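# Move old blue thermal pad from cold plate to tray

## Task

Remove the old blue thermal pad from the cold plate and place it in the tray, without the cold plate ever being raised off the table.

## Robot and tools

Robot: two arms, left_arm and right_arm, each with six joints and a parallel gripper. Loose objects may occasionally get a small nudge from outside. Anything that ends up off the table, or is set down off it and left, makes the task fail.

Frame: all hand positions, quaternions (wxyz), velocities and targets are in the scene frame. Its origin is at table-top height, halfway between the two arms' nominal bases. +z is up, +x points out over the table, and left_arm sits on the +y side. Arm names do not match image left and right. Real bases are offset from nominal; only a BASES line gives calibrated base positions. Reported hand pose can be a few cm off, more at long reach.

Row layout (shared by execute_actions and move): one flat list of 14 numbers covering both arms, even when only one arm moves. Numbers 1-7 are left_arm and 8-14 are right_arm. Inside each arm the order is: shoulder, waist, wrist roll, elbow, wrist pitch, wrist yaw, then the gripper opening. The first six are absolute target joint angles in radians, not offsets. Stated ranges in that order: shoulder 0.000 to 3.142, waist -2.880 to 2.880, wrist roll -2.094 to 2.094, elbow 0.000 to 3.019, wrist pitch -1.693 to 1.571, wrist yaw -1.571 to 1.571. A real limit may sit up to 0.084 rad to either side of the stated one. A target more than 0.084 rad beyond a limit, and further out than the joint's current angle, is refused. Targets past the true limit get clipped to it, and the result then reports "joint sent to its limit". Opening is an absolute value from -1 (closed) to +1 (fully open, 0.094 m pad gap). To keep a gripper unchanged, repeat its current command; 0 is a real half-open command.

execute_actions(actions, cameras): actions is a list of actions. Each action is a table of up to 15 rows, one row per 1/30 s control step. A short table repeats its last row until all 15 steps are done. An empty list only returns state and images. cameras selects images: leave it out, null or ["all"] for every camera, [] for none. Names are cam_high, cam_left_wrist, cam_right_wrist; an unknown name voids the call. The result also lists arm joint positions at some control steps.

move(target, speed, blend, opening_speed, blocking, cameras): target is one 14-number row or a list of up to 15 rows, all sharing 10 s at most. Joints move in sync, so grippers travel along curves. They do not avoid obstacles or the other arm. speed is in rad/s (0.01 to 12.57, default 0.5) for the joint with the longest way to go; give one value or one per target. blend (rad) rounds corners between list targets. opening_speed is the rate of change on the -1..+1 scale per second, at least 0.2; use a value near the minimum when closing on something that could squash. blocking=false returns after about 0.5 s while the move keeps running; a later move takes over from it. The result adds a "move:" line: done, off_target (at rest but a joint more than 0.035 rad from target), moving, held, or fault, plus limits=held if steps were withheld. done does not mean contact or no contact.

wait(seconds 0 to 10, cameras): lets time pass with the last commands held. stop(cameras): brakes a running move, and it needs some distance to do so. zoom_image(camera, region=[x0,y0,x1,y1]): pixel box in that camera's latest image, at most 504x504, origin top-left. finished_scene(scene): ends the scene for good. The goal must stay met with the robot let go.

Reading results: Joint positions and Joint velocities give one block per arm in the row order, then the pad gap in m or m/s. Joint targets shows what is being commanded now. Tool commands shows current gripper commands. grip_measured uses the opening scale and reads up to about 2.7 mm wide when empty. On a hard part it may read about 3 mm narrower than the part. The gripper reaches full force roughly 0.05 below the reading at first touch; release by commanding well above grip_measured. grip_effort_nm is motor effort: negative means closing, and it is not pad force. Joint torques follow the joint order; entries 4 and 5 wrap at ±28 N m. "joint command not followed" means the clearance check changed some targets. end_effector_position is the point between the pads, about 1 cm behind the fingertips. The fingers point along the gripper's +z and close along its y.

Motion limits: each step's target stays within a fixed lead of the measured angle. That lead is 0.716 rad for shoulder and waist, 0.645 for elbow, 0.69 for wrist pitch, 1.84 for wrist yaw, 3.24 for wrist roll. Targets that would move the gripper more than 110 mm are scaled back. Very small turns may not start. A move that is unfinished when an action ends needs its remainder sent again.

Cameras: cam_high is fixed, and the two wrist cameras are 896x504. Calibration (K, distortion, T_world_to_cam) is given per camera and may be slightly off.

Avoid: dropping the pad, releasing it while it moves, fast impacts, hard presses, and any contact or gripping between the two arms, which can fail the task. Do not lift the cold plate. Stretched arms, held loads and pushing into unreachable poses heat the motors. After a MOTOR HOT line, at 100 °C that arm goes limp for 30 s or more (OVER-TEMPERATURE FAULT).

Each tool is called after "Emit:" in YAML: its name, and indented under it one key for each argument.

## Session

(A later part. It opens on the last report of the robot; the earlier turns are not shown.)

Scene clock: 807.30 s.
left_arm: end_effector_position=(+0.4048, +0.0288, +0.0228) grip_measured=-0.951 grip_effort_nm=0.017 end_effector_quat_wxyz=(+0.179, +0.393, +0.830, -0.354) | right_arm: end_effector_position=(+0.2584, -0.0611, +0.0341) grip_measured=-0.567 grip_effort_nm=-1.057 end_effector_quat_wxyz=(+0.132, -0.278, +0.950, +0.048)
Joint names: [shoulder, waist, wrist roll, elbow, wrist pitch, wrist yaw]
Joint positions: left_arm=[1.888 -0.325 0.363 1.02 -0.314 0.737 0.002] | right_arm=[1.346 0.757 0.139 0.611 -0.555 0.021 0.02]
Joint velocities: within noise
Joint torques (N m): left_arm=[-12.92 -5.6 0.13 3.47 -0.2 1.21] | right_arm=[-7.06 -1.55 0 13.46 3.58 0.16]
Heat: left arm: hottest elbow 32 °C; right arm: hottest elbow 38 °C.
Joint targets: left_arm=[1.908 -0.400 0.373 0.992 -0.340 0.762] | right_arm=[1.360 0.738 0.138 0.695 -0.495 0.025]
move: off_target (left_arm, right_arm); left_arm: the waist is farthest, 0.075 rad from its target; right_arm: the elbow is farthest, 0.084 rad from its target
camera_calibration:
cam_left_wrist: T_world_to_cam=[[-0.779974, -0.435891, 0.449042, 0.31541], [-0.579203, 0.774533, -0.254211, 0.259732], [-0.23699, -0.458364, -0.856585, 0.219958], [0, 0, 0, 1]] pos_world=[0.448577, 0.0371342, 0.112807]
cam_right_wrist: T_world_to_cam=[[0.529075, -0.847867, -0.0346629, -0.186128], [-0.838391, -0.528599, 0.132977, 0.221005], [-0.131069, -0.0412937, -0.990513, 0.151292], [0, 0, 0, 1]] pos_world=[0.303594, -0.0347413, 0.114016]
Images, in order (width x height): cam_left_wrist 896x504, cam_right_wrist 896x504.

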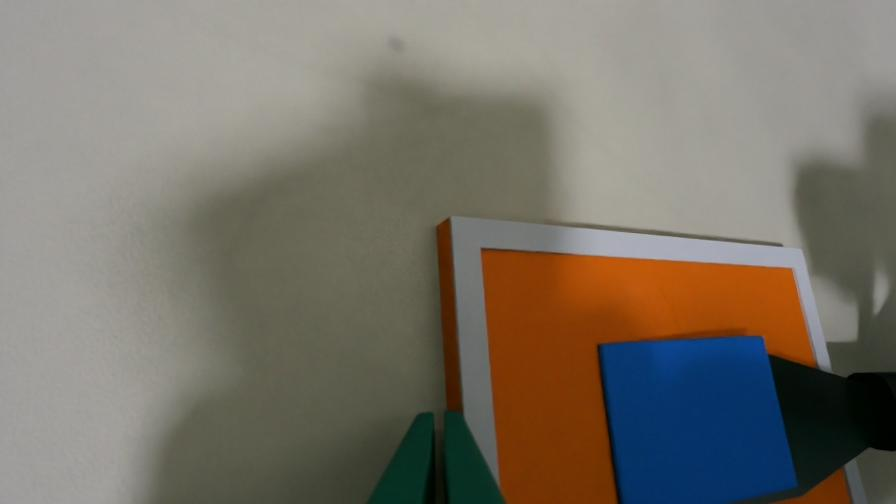

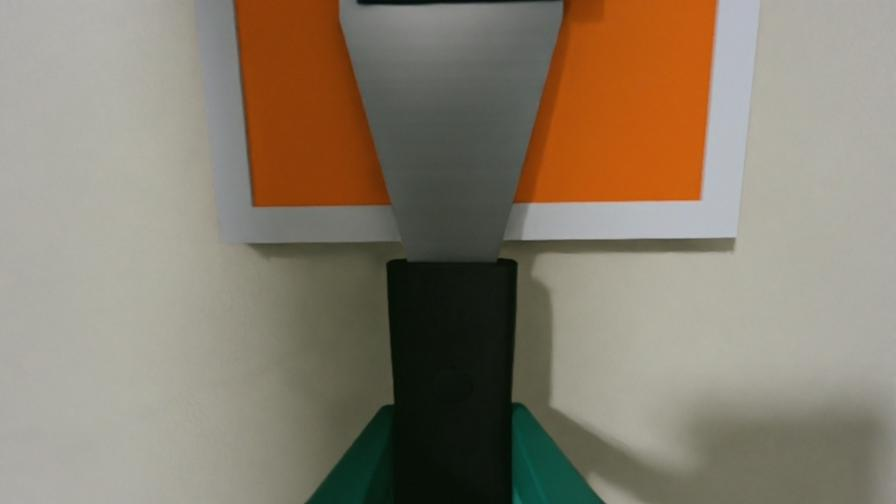

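Emit:
move:
  target:
    - [1.908,-0.400,0.373,0.992,-0.340,0.762,-0.95,1.350,0.738,0.138,0.735,-0.580,0.025,-0.85]
  speed: [0.1]
  cameras: ["cam_left_wrist","cam_right_wrist"]

Scene clock: 810.57 s.
left_arm: end_effector_position=(+0.4047, +0.0288, +0.0228) grip_measured=-0.951 grip_effort_nm=0.017 end_effector_quat_wxyz=(+0.179, +0.393, +0.830, -0.354) | right_arm: end_effector_position=(+0.2592, -0.0606, +0.0404) grip_measured=-0.567 grip_effort_nm=-1.053 end_effector_quat_wxyz=(+0.120, -0.278, +0.952, +0.043)
Joint names: [shoulder, waist, wrist roll, elbow, wrist pitch, wrist yaw]
Joint positions: left_arm=[1.888 -0.325 0.364 1.02 -0.315 0.737 0.002] | right_arm=[1.346 0.757 0.139 0.639 -0.608 0.02 0.02]
Joint velocities: within noise
Joint torques (N m): left_arm=[-12.92 -5.54 0.13 3.44 -0.27 1.2] | right_arm=[-7.88 -1.55 0 14.5 2.28 0.19]
Heat: left arm: hottest elbow 32 °C; right arm: hottest elbow 38 °C.
Joint targets: left_arm=[1.908 -0.400 0.373 0.992 -0.340 0.762] | right_arm=[1.350 0.738 0.138 0.735 -0.580 0.025]
move: off_target (left_arm, right_arm); left_arm: the waist is farthest, 0.075 rad from its target; right_arm: the elbow is farthest, 0.096 rad from its target
camera_calibration:
cam_left_wrist: T_world_to_cam=[[-0.780297, -0.435298, 0.449056, 0.315454], [-0.57868, 0.774854, -0.254421, 0.259451], [-0.237204, -0.458384, -0.856515, 0.220023], [0, 0, 0, 1]] pos_world=[0.448477, 0.0371346, 0.112806]
cam_right_wrist: T_world_to_cam=[[0.527915, -0.848711, -0.031529, -0.185799], [-0.835802, -0.525761, 0.158147, 0.219691], [-0.150798, -0.0571364, -0.986912, 0.161715], [0, 0, 0, 1]] pos_world=[0.306091, -0.0329449, 0.118997]
Images, in order (width x height): cam_left_wrist 896x504, cam_right_wrist 896x504.

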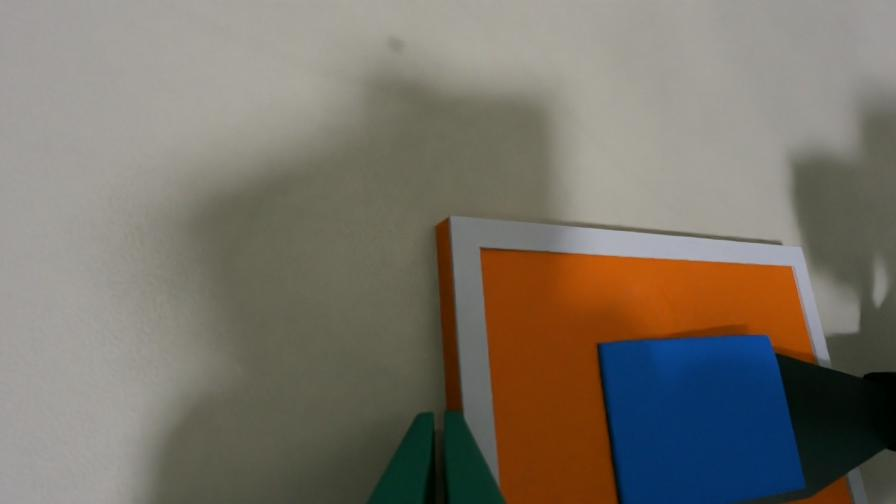

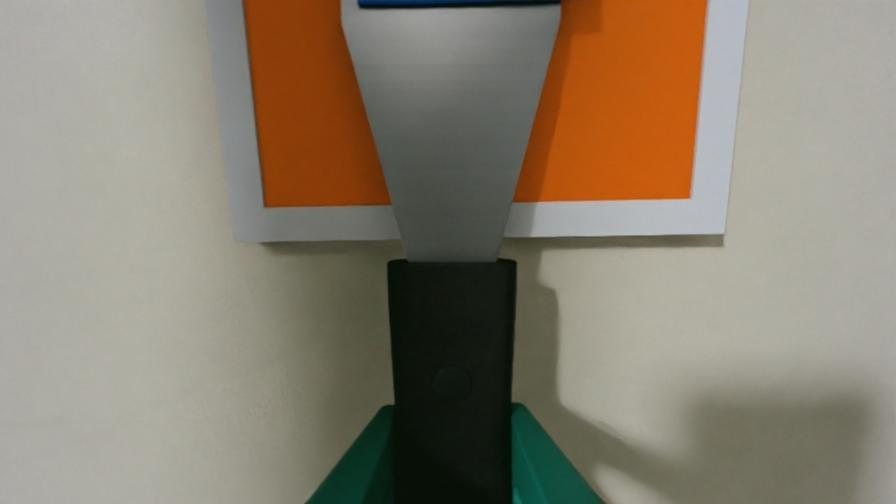

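Emit:
move:
  target:
    - [1.910,-0.430,0.373,0.982,-0.352,0.775,-0.95,1.372,0.732,0.138,0.775,-0.535,0.025,-0.85]
  speed: [0.08]
  cameras: ["cam_left_wrist","cam_right_wrist"]

Scene clock: 812.20 s.
left_arm: end_effector_position=(+0.4043, +0.0283, +0.0228) grip_measured=-0.951 grip_effort_nm=0.017 end_effector_quat_wxyz=(+0.179, +0.394, +0.829, -0.354) | right_arm: end_effector_position=(+0.2612, -0.0595, +0.0378) grip_measured=-0.567 grip_effort_nm=-1.048 end_effector_quat_wxyz=(+0.116, -0.277, +0.953, +0.042)
Joint names: [shoulder, waist, wrist roll, elbow, wrist pitch, wrist yaw]
Joint positions: left_arm=[1.888 -0.327 0.365 1.02 -0.315 0.737 0.002] | right_arm=[1.363 0.754 0.139 0.647 -0.609 0.018 0.02]
Joint velocities: within noise
Joint torques (N m): left_arm=[-12.81 -7.88 0.11 2.76 -0.75 1.68] | right_arm=[-7.65 -1.9 0 16.83 4.07 0.27]
Heat: left arm: hottest elbow 32 °C; right arm: hottest elbow 38 °C.
Joint targets: left_arm=[1.910 -0.430 0.373 0.982 -0.352 0.775] | right_arm=[1.372 0.732 0.138 0.775 -0.535 0.025]
move: off_target (left_arm, right_arm); left_arm: the waist is farthest, 0.103 rad from its target; right_arm: the elbow is farthest, 0.128 rad from its target
camera_calibration:
cam_left_wrist: T_world_to_cam=[[-0.781763, -0.433819, 0.447937, 0.315562], [-0.576736, 0.776161, -0.254851, 0.258841], [-0.237112, -0.457575, -0.856973, 0.219719], [0, 0, 0, 1]] pos_world=[0.448075, 0.036532, 0.112908]
cam_right_wrist: T_world_to_cam=[[0.526122, -0.849805, -0.0320627, -0.185586], [-0.83547, -0.523547, 0.166998, 0.221978], [-0.158702, -0.061074, -0.985436, 0.161259], [0, 0, 0, 1]] pos_world=[0.308689, -0.0316474, 0.11589]
Images, in order (width x height): cam_left_wrist 896x504, cam_right_wrist 896x504.

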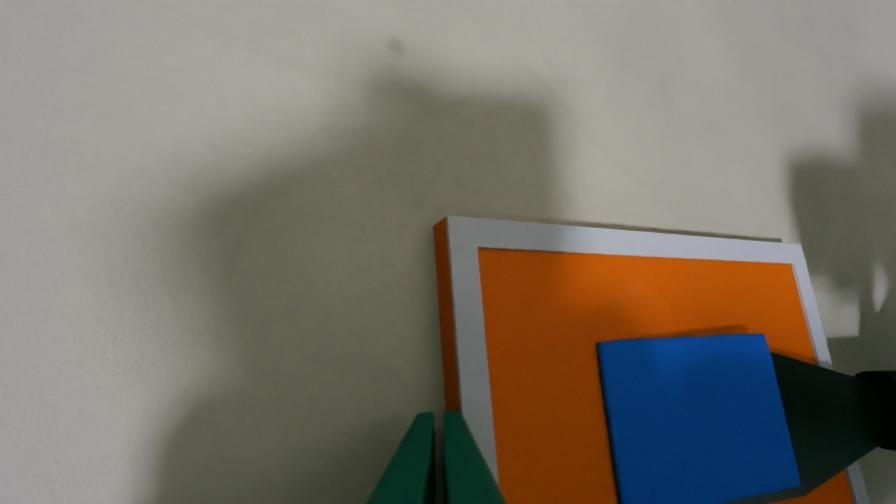

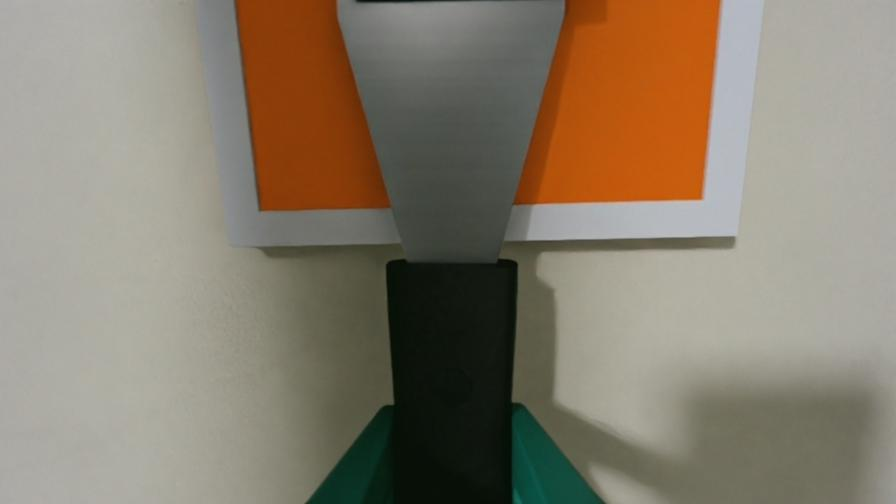

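Emit:
move:
  target:
    - [1.910,-0.440,0.373,0.980,-0.356,0.780,-0.95,1.370,0.728,0.138,0.815,-0.530,0.025,-0.85]
  speed: [0.08]
  cameras: ["cam_left_wrist","cam_right_wrist"]

Scene clock: 814.07 s.
left_arm: end_effector_position=(+0.4046, +0.0287, +0.0224) grip_measured=-0.951 grip_effort_nm=0.027 end_effector_quat_wxyz=(+0.179, +0.394, +0.830, -0.352) | right_arm: end_effector_position=(+0.2635, -0.0581, +0.0390) grip_measured=-0.567 grip_effort_nm=-1.057 end_effector_quat_wxyz=(+0.117, -0.276, +0.953, +0.043)
Joint names: [shoulder, waist, wrist roll, elbow, wrist pitch, wrist yaw]
Joint positions: left_arm=[1.888 -0.327 0.366 1.02 -0.315 0.733 0.002] | right_arm=[1.365 0.753 0.139 0.653 -0.609 0.017 0.02]
Joint velocities: within noise
Joint torques (N m): left_arm=[-12.81 -8.76 0.11 2.63 -0.84 1.97] | right_arm=[-8.12 -1.96 0 18.86 4.12 0.32]
Heat: left arm: hottest elbow 32 °C; right arm: hottest elbow 39 °C.
Joint targets: left_arm=[1.910 -0.440 0.373 0.980 -0.356 0.780] | right_arm=[1.370 0.729 0.138 0.808 -0.534 0.025]
move: off_target (left_arm, right_arm); left_arm: the waist is farthest, 0.113 rad from its target; right_arm: the elbow is farthest, 0.162 rad from its target
camera_calibration:
cam_left_wrist: T_world_to_cam=[[-0.782424, -0.435573, 0.445073, 0.316487], [-0.576657, 0.776585, -0.253737, 0.258574], [-0.235116, -0.455185, -0.858794, 0.218751], [0, 0, 0, 1]] pos_world=[0.448167, 0.0366208, 0.112613]
cam_right_wrist: T_world_to_cam=[[0.525114, -0.850367, -0.0336317, -0.185199], [-0.83645, -0.522997, 0.163787, 0.224908], [-0.156868, -0.0578756, -0.985922, 0.162647], [0, 0, 0, 1]] pos_world=[0.310889, -0.0304479, 0.117292]
Images, in order (width x height): cam_left_wrist 896x504, cam_right_wrist 896x504.

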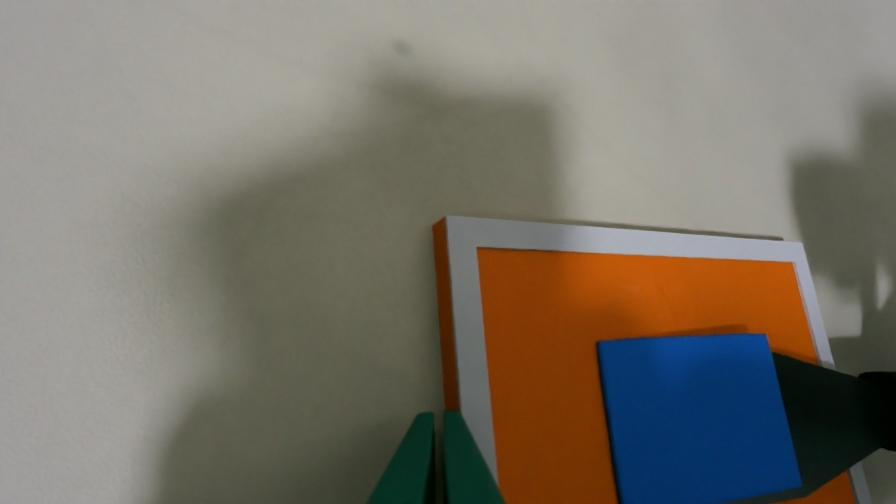

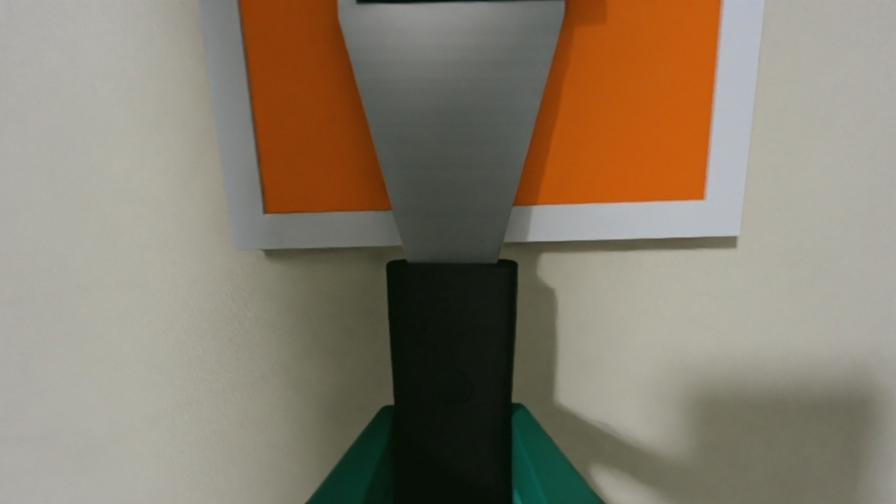

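Emit:
move:
  target:
    - [1.908,-0.400,0.373,0.992,-0.340,0.762,-0.95,1.360,0.738,0.138,0.760,-0.610,0.020,-0.85]
    - [1.908,-0.400,0.373,0.992,-0.340,0.762,-0.95,1.385,0.738,0.138,0.800,-0.715,0.020,-0.85]
  speed: [0.1,0.1]
  cameras: ["cam_left_wrist","cam_right_wrist"]

Scene clock: 822.53 s.
left_arm: end_effector_position=(+0.4044, +0.0285, +0.0226) grip_measured=-0.951 grip_effort_nm=0.017 end_effector_quat_wxyz=(+0.180, +0.395, +0.829, -0.353) | right_arm: end_effector_position=(+0.2606, -0.0604, +0.0507) grip_measured=-0.567 grip_effort_nm=-1.053 end_effector_quat_wxyz=(+0.081, -0.278, +0.957, +0.028)
Joint names: [shoulder, waist, wrist roll, elbow, wrist pitch, wrist yaw]
Joint positions: left_arm=[1.888 -0.327 0.367 1.02 -0.315 0.736 0.002] | right_arm=[1.371 0.752 0.139 0.712 -0.74 0.016 0.02]
Joint velocities: within noise
Joint torques (N m): left_arm=[-12.98 -5.54 0.1 3.43 -0.25 1.25] | right_arm=[-7.71 -1.26 0 13.98 1.96 0.15]
Heat: left arm: hottest elbow 32 °C; right arm: hottest elbow 43 °C.
Joint targets: left_arm=[1.908 -0.400 0.373 0.992 -0.340 0.762] | right_arm=[1.385 0.738 0.138 0.800 -0.715 0.020]
move: off_target (left_arm, right_arm); left_arm: the waist is farthest, 0.073 rad from its target; right_arm: the elbow is farthest, 0.088 rad from its target
camera_calibration:
cam_left_wrist: T_world_to_cam=[[-0.782936, -0.433605, 0.446092, 0.316246], [-0.575622, 0.776899, -0.255122, 0.258263], [-0.235946, -0.456525, -0.857855, 0.219147], [0, 0, 0, 1]] pos_world=[0.44797, 0.0365276, 0.11281]
cam_right_wrist: T_world_to_cam=[[0.523285, -0.851853, -0.0227817, -0.185486], [-0.824359, -0.512806, 0.239711, 0.212943], [-0.215881, -0.106657, -0.970577, 0.185155], [0, 0, 0, 1]] pos_world=[0.312575, -0.0290598, 0.124436]
Images, in order (width x height): cam_left_wrist 896x504, cam_right_wrist 896x504.

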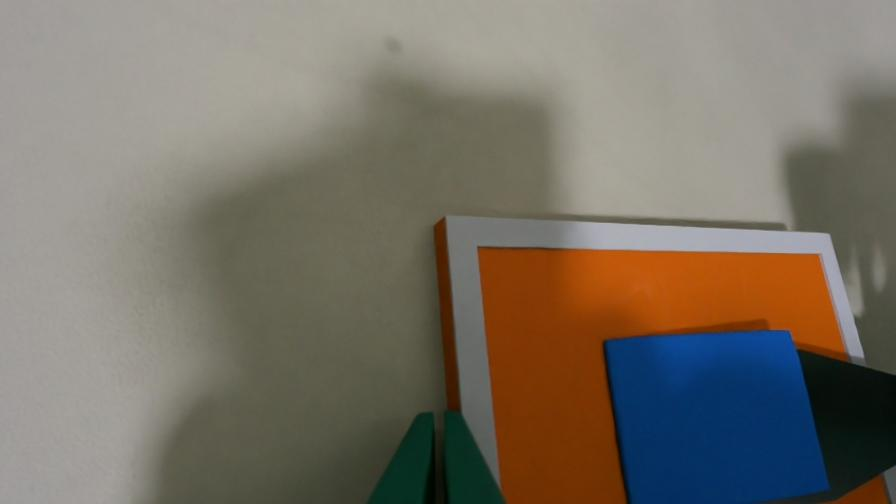

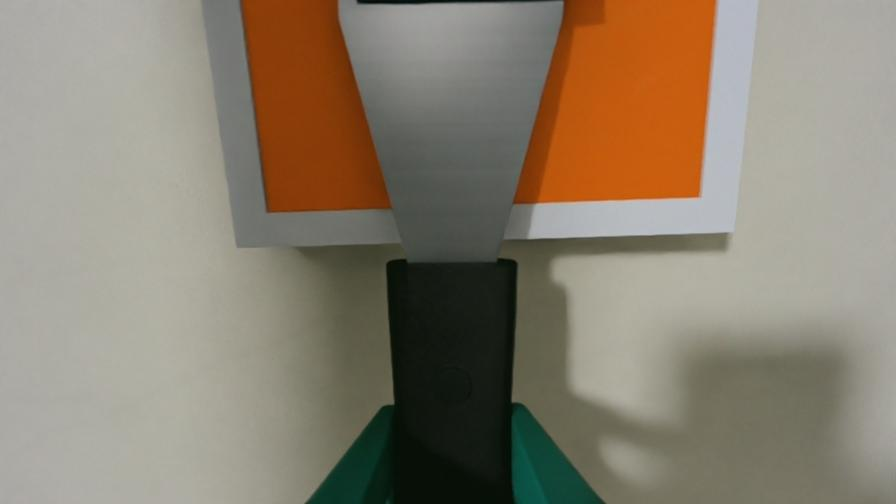

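Emit:
move:
  target:
    - [1.906,-0.370,0.373,1.005,-0.325,0.748,-0.95,1.365,0.742,0.138,0.700,-0.640,0.020,-0.85]
    - [1.905,-0.330,0.373,1.030,-0.312,0.738,-0.95,1.365,0.745,0.138,0.630,-0.590,0.020,-0.85]
  speed: [0.12,0.1]
  cameras: ["cam_left_wrist","cam_right_wrist"]

Scene clock: 828.13 s.
left_arm: end_effector_position=(+0.4057, +0.0283, +0.0230) grip_measured=-0.951 grip_effort_nm=0.012 end_effector_quat_wxyz=(+0.182, +0.395, +0.828, -0.352) | right_arm: end_effector_position=(+0.2570, -0.0635, +0.0313) grip_measured=-0.567 grip_effort_nm=-1.048 end_effector_quat_wxyz=(+0.109, -0.277, +0.954, +0.040)
Joint names: [shoulder, waist, wrist roll, elbow, wrist pitch, wrist yaw]
Joint positions: left_arm=[1.888 -0.326 0.367 1.02 -0.309 0.734 0.002] | right_arm=[1.37 0.752 0.139 0.635 -0.604 0.016 0.02]
Joint velocities: within noise
Joint torques (N m): left_arm=[-13.22 0.03 0.09 6.12 0.64 0.45] | right_arm=[-8.88 -0.67 0 6.68 1.68 0.15]
Heat: left arm: hottest elbow 32 °C; right arm: hottest elbow 42 °C.
Joint targets: left_arm=[1.905 -0.330 0.373 1.030 -0.312 0.738] | right_arm=[1.365 0.745 0.138 0.630 -0.590 0.020]
move: done
camera_calibration:
cam_left_wrist: T_world_to_cam=[[-0.785269, -0.433701, 0.441877, 0.318116], [-0.57471, 0.776091, -0.259598, 0.258986], [-0.230349, -0.457806, -0.858693, 0.217479], [0, 0, 0, 1]] pos_world=[0.448745, 0.036533, 0.113412]
cam_right_wrist: T_world_to_cam=[[0.524516, -0.850801, -0.0319463, -0.18664], [-0.833985, -0.520976, 0.181802, 0.216872], [-0.171321, -0.0687156, -0.982816, 0.156559], [0, 0, 0, 1]] pos_world=[0.305586, -0.0350504, 0.108478]
Images, in order (width x height): cam_left_wrist 896x504, cam_right_wrist 896x504.

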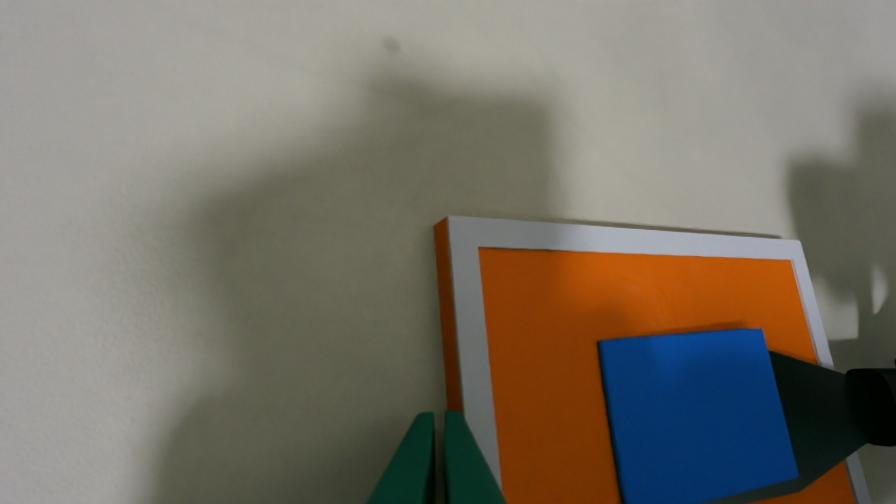

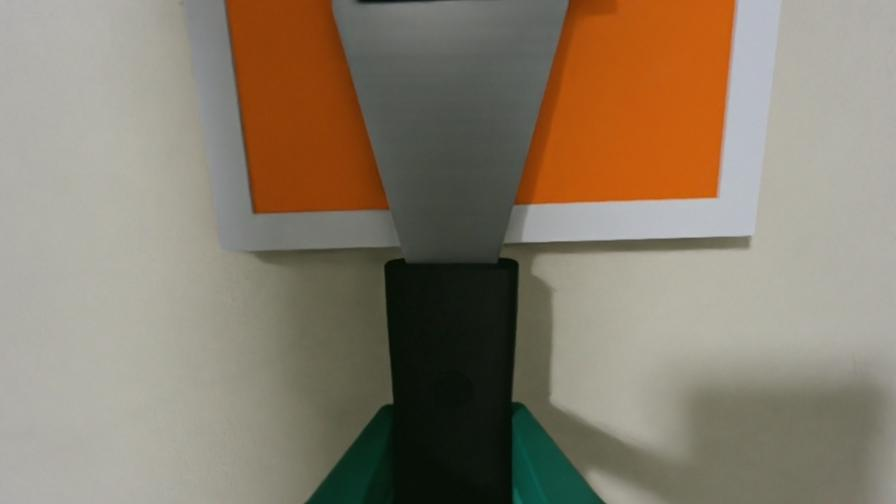

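Emit:
move:
  target:
    - [1.890,-0.305,0.373,1.060,-0.315,0.735,-0.95,1.365,0.745,0.138,0.630,-0.590,0.020,-0.85]
    - [1.775,-0.300,0.360,1.090,-0.440,0.730,-0.95,1.365,0.745,0.138,0.630,-0.590,0.020,-0.85]
    - [1.705,-0.410,-0.290,1.010,-0.600,0.715,-0.95,1.365,0.745,0.138,0.630,-0.590,0.020,-0.85]
    - [1.803,-0.424,-0.325,0.945,-0.500,0.705,-0.95,1.365,0.745,0.138,0.630,-0.590,0.020,-0.85]
  speed: [0.15,0.3,0.45,0.2]
  cameras: ["cam_left_wrist"]

Scene clock: 835.97 s.
left_arm: end_effector_position=(+0.3246, +0.0226, +0.0291) grip_measured=-0.951 grip_effort_nm=0.027 end_effector_quat_wxyz=(-0.037, +0.102, +0.928, -0.356) | right_arm: end_effector_position=(+0.2570, -0.0635, +0.0312) grip_measured=-0.567 grip_effort_nm=-1.048 end_effector_quat_wxyz=(+0.109, -0.277, +0.954, +0.040)
Joint names: [shoulder, waist, wrist roll, elbow, wrist pitch, wrist yaw]
Joint positions: left_arm=[1.793 -0.409 -0.311 0.943 -0.511 0.707 0.002] | right_arm=[1.37 0.752 0.139 0.634 -0.603 0.016 0.02]
Joint velocities: within noise
Joint torques (N m): left_arm=[-12.57 -0.97 -0.07 5.59 0.92 0.22] | right_arm=[-8.88 -0.67 0 6.67 1.62 0.14]
Heat: left arm: hottest elbow 32 °C; right arm: hottest elbow 41 °C.
Joint targets: left_arm=[1.803 -0.424 -0.325 0.945 -0.500 0.705] | right_arm=[1.365 0.745 0.138 0.630 -0.590 0.020]
move: done
camera_calibration:
cam_left_wrist: T_world_to_cam=[[-0.165183, -0.721007, 0.672952, 0.0476206], [-0.83688, 0.46351, 0.291188, 0.294448], [-0.521868, -0.51508, -0.67996, 0.292181], [0, 0, 0, 1]] pos_world=[0.406763, 0.0483518, 0.0808848]
Images, in order (width x height): cam_left_wrist 896x504.

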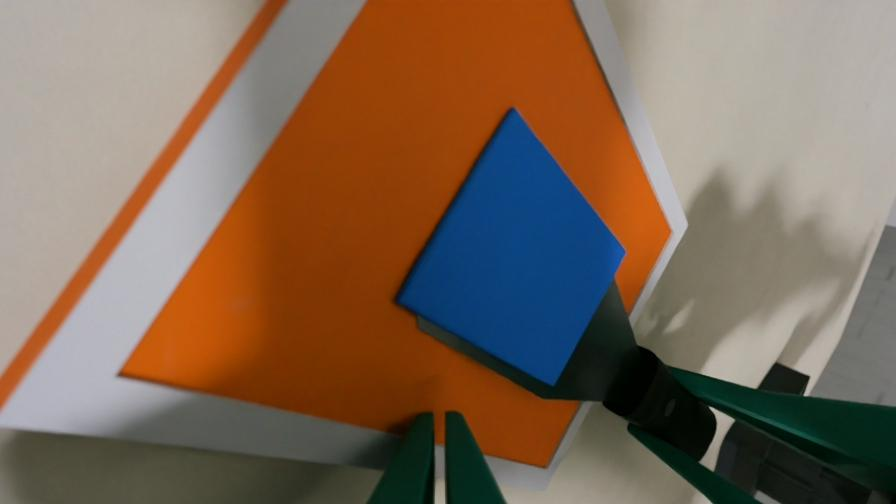

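Emit:
move:
  target:
    - [1.778,-0.415,-0.325,0.992,-0.525,0.705,-0.95,1.365,0.745,0.138,0.630,-0.590,0.020,-0.85]
    - [1.782,-0.453,-0.345,0.988,-0.532,0.705,-0.95,1.365,0.745,0.138,0.630,-0.590,0.020,-0.85]
  speed: [0.1,0.1]
  cameras: ["cam_left_wrist"]

Scene clock: 838.97 s.
left_arm: end_effector_position=(+0.3205, +0.0078, +0.0372) grip_measured=-0.951 grip_effort_nm=0.017 end_effector_quat_wxyz=(-0.041, +0.110, +0.927, -0.357) | right_arm: end_effector_position=(+0.2570, -0.0635, +0.0312) grip_measured=-0.567 grip_effort_nm=-1.062 end_effector_quat_wxyz=(+0.109, -0.277, +0.954, +0.040)
Joint names: [shoulder, waist, wrist roll, elbow, wrist pitch, wrist yaw]
Joint positions: left_arm=[1.785 -0.441 -0.331 0.96 -0.524 0.707 0.002] | right_arm=[1.37 0.752 0.139 0.634 -0.603 0.016 0.02]
Joint velocities: within noise
Joint torques (N m): left_arm=[-13.22 -0.62 -0.06 7.46 0.24 0.22] | right_arm=[-8.82 -0.62 0 6.65 1.61 0.14]
Heat: left arm: hottest elbow 32 °C; right arm: hottest elbow 40 °C.
Joint targets: left_arm=[1.782 -0.453 -0.345 0.988 -0.532 0.705] | right_arm=[1.365 0.745 0.138 0.630 -0.590 0.020]
move: done
camera_calibration:
cam_left_wrist: T_world_to_cam=[[-0.176064, -0.716679, 0.674813, 0.034328], [-0.828096, 0.478472, 0.292099, 0.292601], [-0.53222, -0.507382, -0.677721, 0.291138], [0, 0, 0, 1]] pos_world=[0.403295, 0.032319, 0.0886767]
Images, in order (width x height): cam_left_wrist 896x504.

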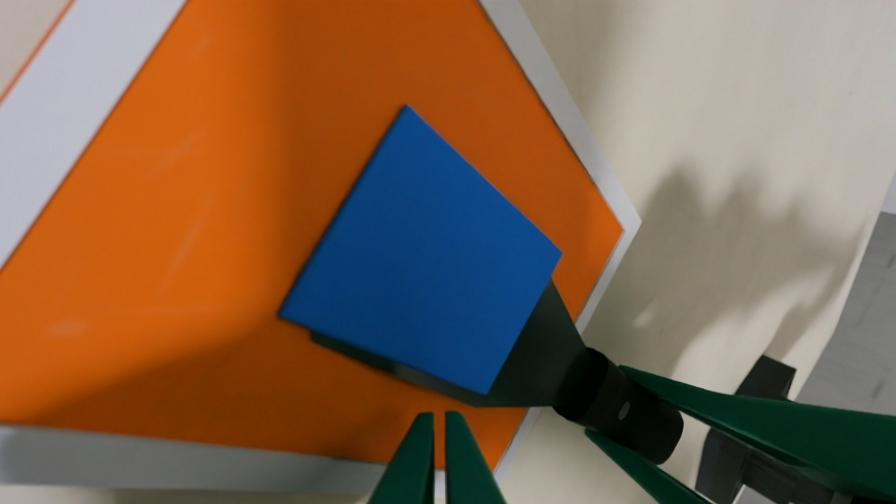

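Emit:
move:
  target:
    - [1.812,-0.426,-0.335,0.945,-0.490,0.705,-0.95,1.365,0.745,0.138,0.630,-0.590,0.020,-0.85]
  speed: [0.1]
  cameras: ["cam_left_wrist"]

Scene clock: 841.87 s.
left_arm: end_effector_position=(+0.3177, +0.0093, +0.0299) grip_measured=-0.951 grip_effort_nm=0.017 end_effector_quat_wxyz=(-0.041, +0.109, +0.927, -0.357) | right_arm: end_effector_position=(+0.2570, -0.0635, +0.0312) grip_measured=-0.567 grip_effort_nm=-1.048 end_effector_quat_wxyz=(+0.109, -0.277, +0.954, +0.040)
Joint names: [shoulder, waist, wrist roll, elbow, wrist pitch, wrist yaw]
Joint positions: left_arm=[1.795 -0.441 -0.332 0.946 -0.501 0.707 0.002] | right_arm=[1.37 0.752 0.139 0.634 -0.603 0.016 0.02]
Joint velocities: within noise
Joint torques (N m): left_arm=[-11.75 1.55 0.03 5.33 1.01 0.22] | right_arm=[-8.88 -0.73 0 6.68 1.62 0.14]
Heat: left arm: hottest elbow 32 °C; right arm: hottest elbow 40 °C.
Joint targets: left_arm=[1.812 -0.426 -0.335 0.945 -0.490 0.705] | right_arm=[1.365 0.745 0.138 0.630 -0.590 0.020]
move: done
camera_calibration:
cam_left_wrist: T_world_to_cam=[[-0.174969, -0.71692, 0.674842, 0.0395449], [-0.828329, 0.477692, 0.292713, 0.291749], [-0.532218, -0.507775, -0.677427, 0.285434], [0, 0, 0, 1]] pos_world=[0.400496, 0.0339207, 0.0812754]
Images, in order (width x height): cam_left_wrist 896x504.

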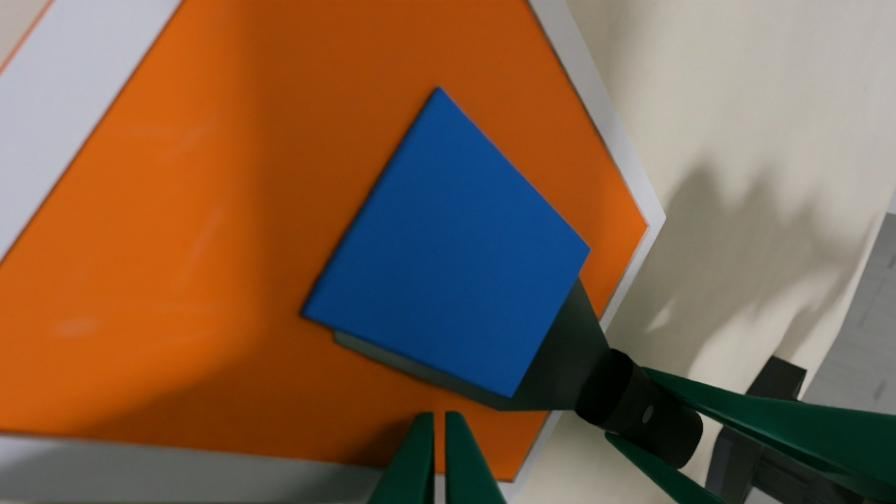

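Emit:
move:
  target:
    - [1.838,-0.424,-0.333,0.942,-0.495,0.705,-0.95,1.365,0.745,0.138,0.630,-0.590,0.020,-0.85]
    - [1.910,-0.424,-0.333,0.887,-0.515,0.667,-0.95,1.365,0.745,0.138,0.630,-0.590,0.020,-0.85]
  speed: [0.06,0.12]
  cameras: ["cam_left_wrist"]

Scene clock: 843.97 s.
left_arm: end_effector_position=(+0.3151, +0.0118, +0.0235) grip_measured=-0.951 grip_effort_nm=0.022 end_effector_quat_wxyz=(-0.048, +0.106, +0.927, -0.355) | right_arm: end_effector_position=(+0.2570, -0.0635, +0.0312) grip_measured=-0.567 grip_effort_nm=-1.053 end_effector_quat_wxyz=(+0.109, -0.277, +0.954, +0.040)
Joint names: [shoulder, waist, wrist roll, elbow, wrist pitch, wrist yaw]
Joint positions: left_arm=[1.807 -0.438 -0.332 0.942 -0.5 0.709 0.002] | right_arm=[1.37 0.752 0.139 0.634 -0.603 0.016 0.02]
Joint velocities: within noise
Joint torques (N m): left_arm=[-5.48 1.49 0.05 1.42 -0.06 -1.18] | right_arm=[-8.82 -0.67 0 6.67 1.62 0.14]
Heat: left arm: hottest elbow 32 °C; right arm: hottest elbow 40 °C.
Joint targets: left_arm=[1.910 -0.424 -0.333 0.887 -0.515 0.667] | right_arm=[1.365 0.745 0.138 0.630 -0.590 0.020]
move: off_target (left_arm); left_arm: the shoulder is farthest, 0.103 rad from its target
camera_calibration:
cam_left_wrist: T_world_to_cam=[[-0.163336, -0.720864, 0.673556, 0.0414731], [-0.824894, 0.474291, 0.307568, 0.288949], [-0.541175, -0.505375, -0.672105, 0.283667], [0, 0, 0, 1]] pos_world=[0.39864, 0.036209, 0.0738483]
Images, in order (width x height): cam_left_wrist 896x504.

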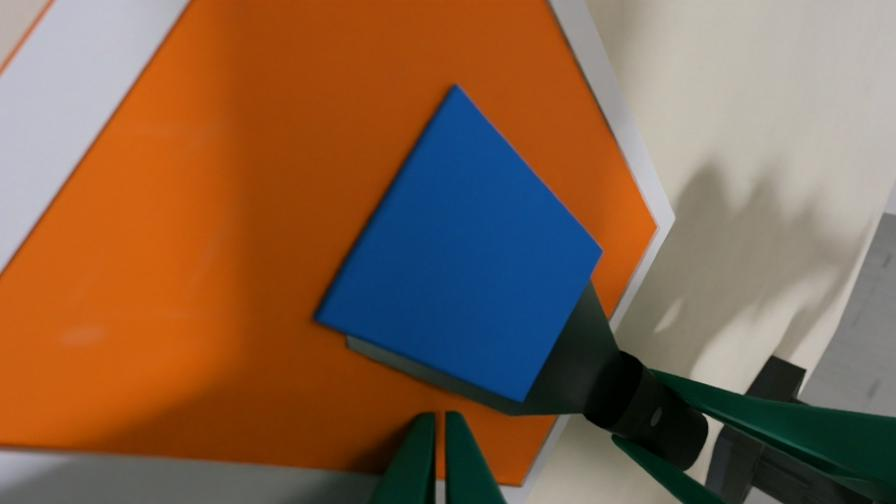

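Emit:
move:
  target:
    - [1.910,-0.424,-0.333,0.887,-0.515,0.667,-0.95,1.386,0.745,0.138,0.773,-0.762,0.018,-0.85]
  speed: [0.1]
  cameras: ["cam_left_wrist","cam_right_wrist"]

Scene clock: 848.90 s.
left_arm: end_effector_position=(+0.3151, +0.0118, +0.0235) grip_measured=-0.951 grip_effort_nm=0.012 end_effector_quat_wxyz=(-0.048, +0.106, +0.927, -0.355) | right_arm: end_effector_position=(+0.2592, -0.0616, +0.0496) grip_measured=-0.567 grip_effort_nm=-1.053 end_effector_quat_wxyz=(+0.074, -0.278, +0.957, +0.025)
Joint names: [shoulder, waist, wrist roll, elbow, wrist pitch, wrist yaw]
Joint positions: left_arm=[1.807 -0.438 -0.332 0.942 -0.5 0.709 0.002] | right_arm=[1.378 0.752 0.139 0.717 -0.755 0.016 0.02]
Joint velocities: within noise
Joint torques (N m): left_arm=[-5.3 1.49 0.05 1.39 -0.09 -1.18] | right_arm=[-8.29 -0.67 0 11.52 0.69 0.06]
Heat: left arm: hottest elbow 32 °C; right arm: hottest elbow 39 °C.
Joint targets: left_arm=[1.910 -0.424 -0.333 0.887 -0.515 0.667] | right_arm=[1.386 0.745 0.138 0.773 -0.762 0.018]
move: off_target (left_arm, right_arm); left_arm: the shoulder is farthest, 0.103 rad from its target; right_arm: the elbow is farthest, 0.056 rad from its target
camera_calibration:
cam_left_wrist: T_world_to_cam=[[-0.163336, -0.720864, 0.673556, 0.0414731], [-0.824894, 0.474291, 0.307568, 0.288949], [-0.541175, -0.505375, -0.672105, 0.283667], [0, 0, 0, 1]] pos_world=[0.39864, 0.036209, 0.0738483]
cam_right_wrist: T_world_to_cam=[[0.52302, -0.852079, -0.0202813, -0.185841], [-0.821273, -0.510189, 0.255377, 0.21], [-0.227949, -0.116911, -0.966629, 0.186031], [0, 0, 0, 1]] pos_world=[0.312072, -0.0294627, 0.122425]
Images, in order (width x height): cam_left_wrist 896x504, cam_right_wrist 896x504.

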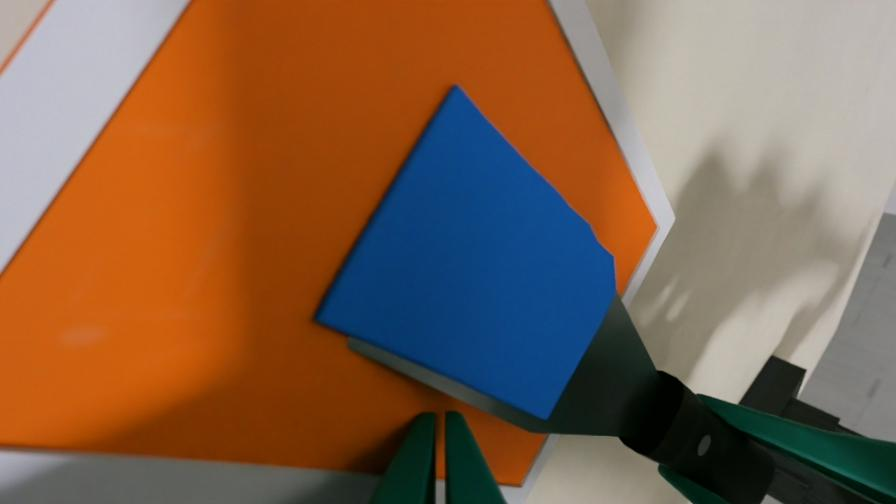

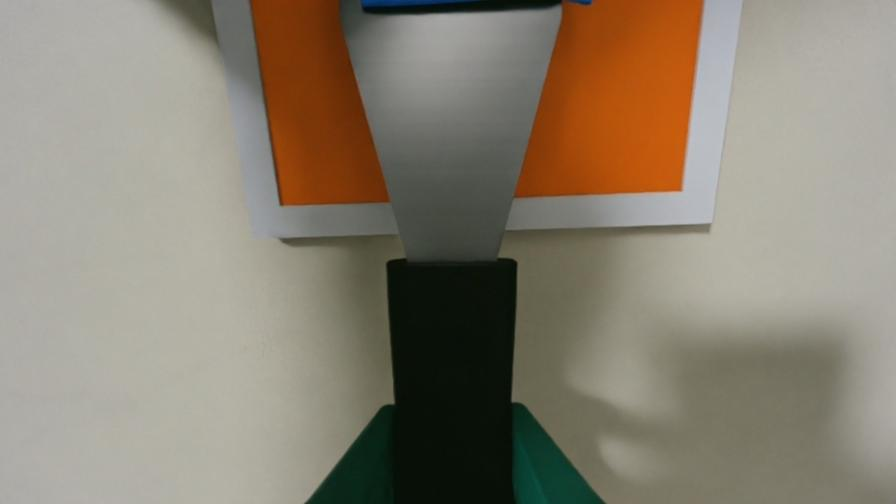

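Emit:
move:
  target:
    - [1.912,-0.424,-0.333,0.885,-0.515,0.665,-0.95,1.416,0.745,0.138,0.866,-0.913,0.018,-0.85]
  speed: [0.1]
  cameras: ["cam_left_wrist","cam_right_wrist"]

Scene clock: 851.53 s.
left_arm: end_effector_position=(+0.3151, +0.0119, +0.0233) grip_measured=-0.951 grip_effort_nm=0.007 end_effector_quat_wxyz=(-0.048, +0.106, +0.928, -0.355) | right_arm: end_effector_position=(+0.2624, -0.0589, +0.0669) grip_measured=-0.567 grip_effort_nm=-1.043 end_effector_quat_wxyz=(+0.034, -0.279, +0.960, +0.007)
Joint names: [shoulder, waist, wrist roll, elbow, wrist pitch, wrist yaw]
Joint positions: left_arm=[1.807 -0.438 -0.332 0.942 -0.5 0.709 0.002] | right_arm=[1.408 0.752 0.139 0.811 -0.907 0.016 0.02]
Joint velocities: within noise
Joint torques (N m): left_arm=[-5.3 1.44 0.05 1.26 -0.08 -1.25] | right_arm=[-8.94 -0.67 0 11.64 0.55 0.06]
Heat: left arm: hottest elbow 32 °C; right arm: hottest elbow 40 °C.
Joint targets: left_arm=[1.912 -0.424 -0.333 0.885 -0.515 0.665] | right_arm=[1.416 0.745 0.138 0.866 -0.913 0.018]
move: off_target (left_arm, right_arm); left_arm: the shoulder is farthest, 0.105 rad from its target; right_arm: the elbow is farthest, 0.055 rad from its target
camera_calibration:
cam_left_wrist: T_world_to_cam=[[-0.163194, -0.721221, 0.673207, 0.0416608], [-0.824871, 0.474089, 0.307942, 0.288934], [-0.541254, -0.505054, -0.672283, 0.283616], [0, 0, 0, 1]] pos_world=[0.398641, 0.0363075, 0.0736487]
cam_right_wrist: T_world_to_cam=[[0.522155, -0.852824, -0.00667798, -0.185564], [-0.801301, -0.49326, 0.338543, 0.199917], [-0.292011, -0.171421, -0.940927, 0.215623], [0, 0, 0, 1]] pos_world=[0.320051, -0.02268, 0.133966]
Images, in order (width x height): cam_left_wrist 896x504, cam_right_wrist 896x504.

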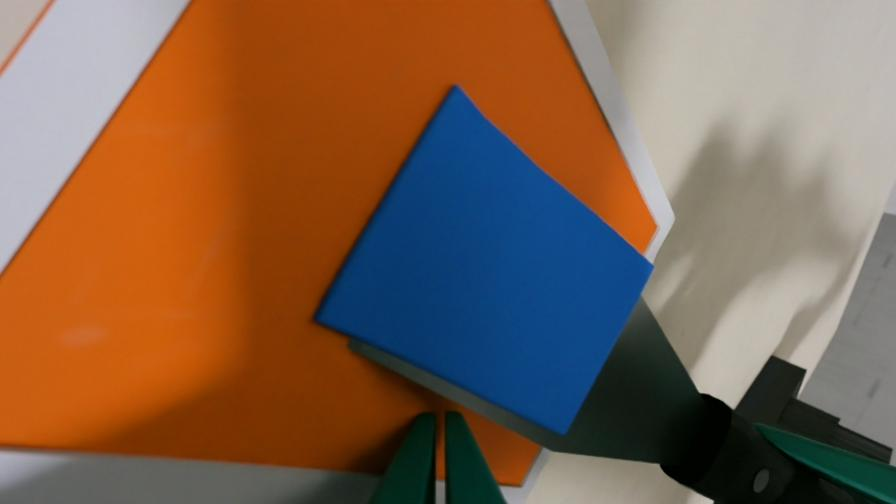

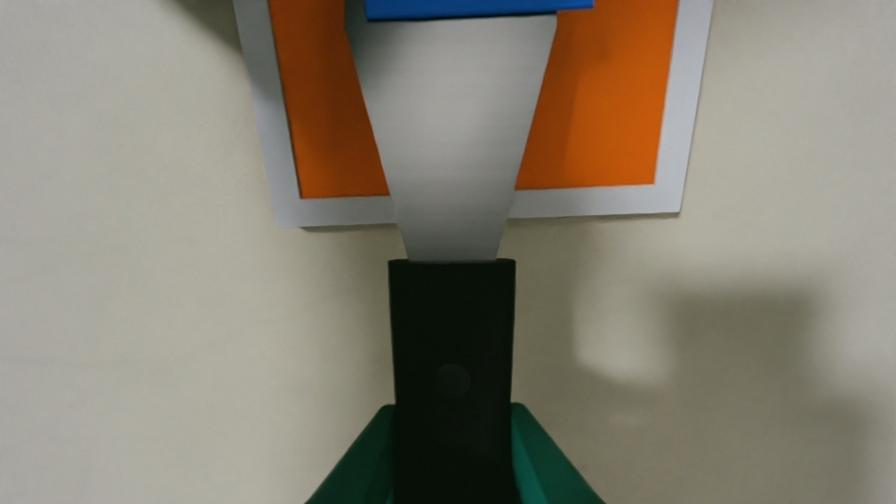

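Emit:
move:
  target:
    - [1.914,-0.424,-0.333,0.883,-0.515,0.663,-0.95,1.458,0.745,0.138,0.955,-1.045,0.018,-0.85]
  speed: [0.1]
  cameras: ["cam_left_wrist","cam_right_wrist"]

Scene clock: 854.07 s.
left_arm: end_effector_position=(+0.3150, +0.0120, +0.0232) grip_measured=-0.951 grip_effort_nm=0.017 end_effector_quat_wxyz=(-0.048, +0.106, +0.928, -0.355) | right_arm: end_effector_position=(+0.2663, -0.0555, +0.0805) grip_measured=-0.567 grip_effort_nm=-1.053 end_effector_quat_wxyz=(-0.005, -0.279, +0.960, -0.011)
Joint names: [shoulder, waist, wrist roll, elbow, wrist pitch, wrist yaw]
Joint positions: left_arm=[1.807 -0.438 -0.332 0.942 -0.5 0.708 0.002] | right_arm=[1.451 0.752 0.139 0.899 -1.038 0.016 0.02]
Joint velocities: within noise
Joint torques (N m): left_arm=[-5.01 1.44 0.05 1.16 -0.08 -1.3] | right_arm=[-9.76 -0.67 0.01 11.77 0.31 0.06]
Heat: left arm: hottest elbow 32 °C; right arm: hottest elbow 40 °C.
Joint targets: left_arm=[1.914 -0.424 -0.333 0.883 -0.515 0.663] | right_arm=[1.458 0.745 0.138 0.955 -1.045 0.018]
move: off_target (left_arm, right_arm); left_arm: the shoulder is farthest, 0.107 rad from its target; right_arm: the elbow is farthest, 0.056 rad from its target
camera_calibration:
cam_left_wrist: T_world_to_cam=[[-0.162943, -0.721587, 0.672875, 0.0417715], [-0.824844, 0.473838, 0.308398, 0.28875], [-0.54137, -0.504766, -0.672406, 0.283468], [0, 0, 0, 1]] pos_world=[0.398441, 0.0364061, 0.0734488]
cam_right_wrist: T_world_to_cam=[[0.522124, -0.852845, 0.00650134, -0.185719], [-0.776847, -0.472424, 0.416321, 0.188486], [-0.351986, -0.222422, -0.909194, 0.240734], [0, 0, 0, 1]] pos_world=[0.328128, -0.0158, 0.141611]
Images, in order (width x height): cam_left_wrist 896x504, cam_right_wrist 896x504.

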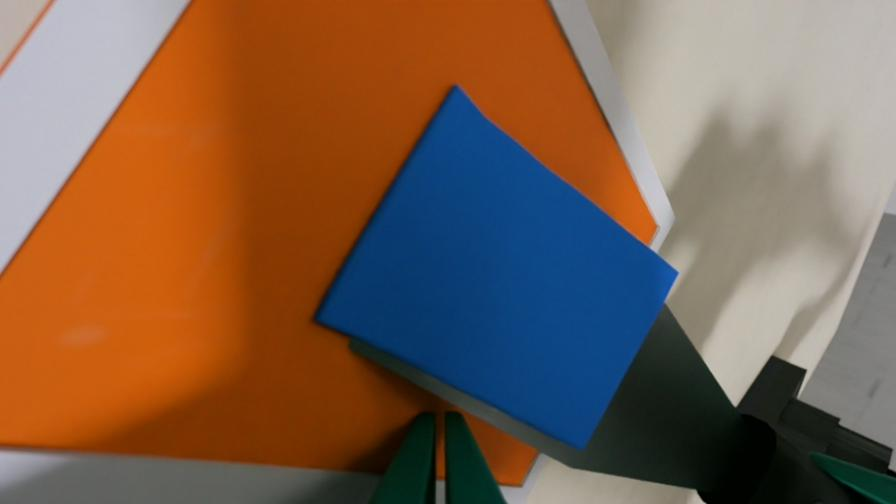

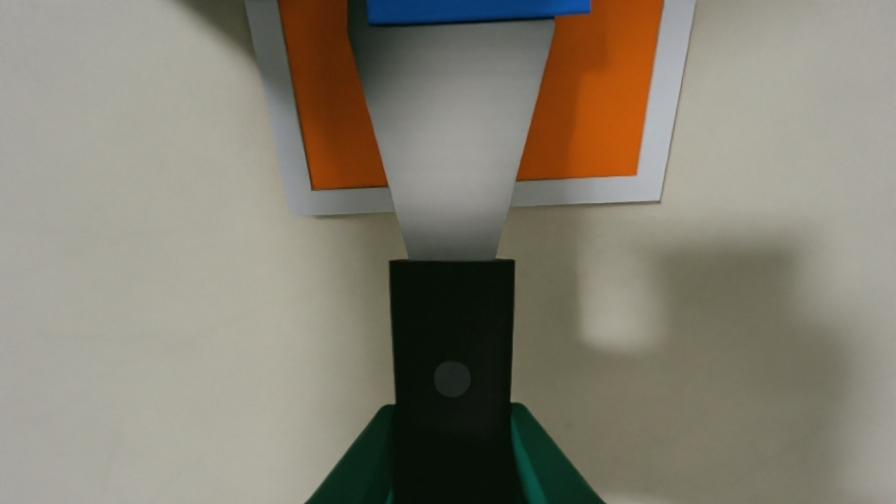

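Emit:
move:
  target:
    - [1.916,-0.424,-0.333,0.880,-0.515,0.660,-0.95,1.478,0.740,0.138,0.980,-1.025,0.018,-0.85]
    - [1.916,-0.424,-0.333,0.880,-0.515,0.660,-0.95,1.500,0.736,0.138,1.007,-1.008,0.018,-0.85]
  speed: [0.08,0.08]
  cameras: ["cam_left_wrist","cam_right_wrist"]

Scene clock: 857.00 s.
left_arm: end_effector_position=(+0.3184, +0.0157, +0.0226) grip_measured=-0.951 grip_effort_nm=0.022 end_effector_quat_wxyz=(-0.045, +0.101, +0.929, -0.353) | right_arm: end_effector_position=(+0.2732, -0.0494, +0.0795) grip_measured=-0.567 grip_effort_nm=-1.043 end_effector_quat_wxyz=(-0.008, -0.279, +0.960, -0.011)
Joint names: [shoulder, waist, wrist roll, elbow, wrist pitch, wrist yaw]
Joint positions: left_arm=[1.807 -0.429 -0.332 0.941 -0.498 0.703 0.002] | right_arm=[1.479 0.752 0.139 0.927 -1.043 0.014 0.02]
Joint velocities: within noise
Joint torques (N m): left_arm=[-4.95 0.73 0.05 0.96 -0.17 -1.22] | right_arm=[-9.11 -1.38 0 13.57 2.03 0.12]
Heat: left arm: hottest elbow 32 °C; right arm: hottest elbow 40 °C.
Joint targets: left_arm=[1.916 -0.424 -0.333 0.880 -0.515 0.660] | right_arm=[1.500 0.736 0.138 1.007 -1.008 0.018]
move: off_target (left_arm, right_arm); left_arm: the shoulder is farthest, 0.109 rad from its target; right_arm: the elbow is farthest, 0.080 rad from its target
camera_calibration:
cam_left_wrist: T_world_to_cam=[[-0.158096, -0.725612, 0.669696, 0.0440328], [-0.830699, 0.464387, 0.307056, 0.292088], [-0.533802, -0.507772, -0.676183, 0.284595], [0, 0, 0, 1]] pos_world=[0.401516, 0.0408183, 0.0732624]
cam_right_wrist: T_world_to_cam=[[0.522119, -0.852852, 0.00595126, -0.183932], [-0.774361, -0.471119, 0.422388, 0.196055], [-0.357431, -0.225145, -0.906396, 0.24473], [0, 0, 0, 1]] pos_world=[0.335326, -0.00940124, 0.140106]
Images, in order (width x height): cam_left_wrist 896x504, cam_right_wrist 896x504.

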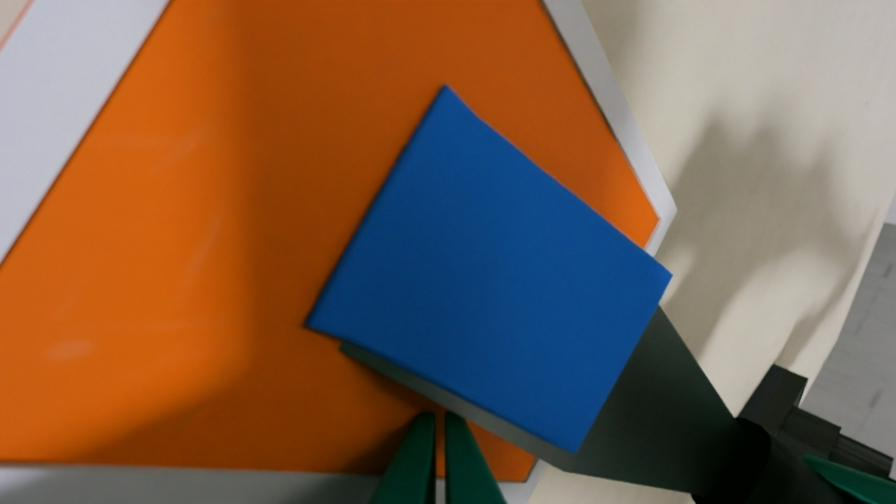

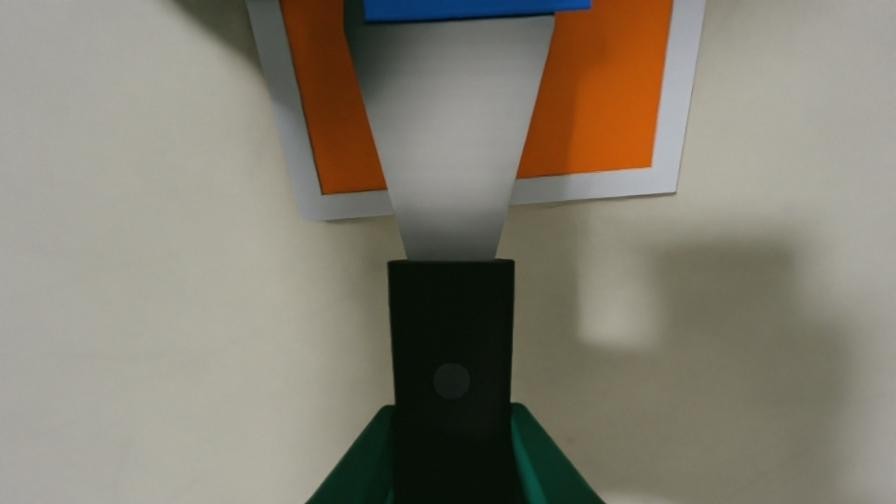

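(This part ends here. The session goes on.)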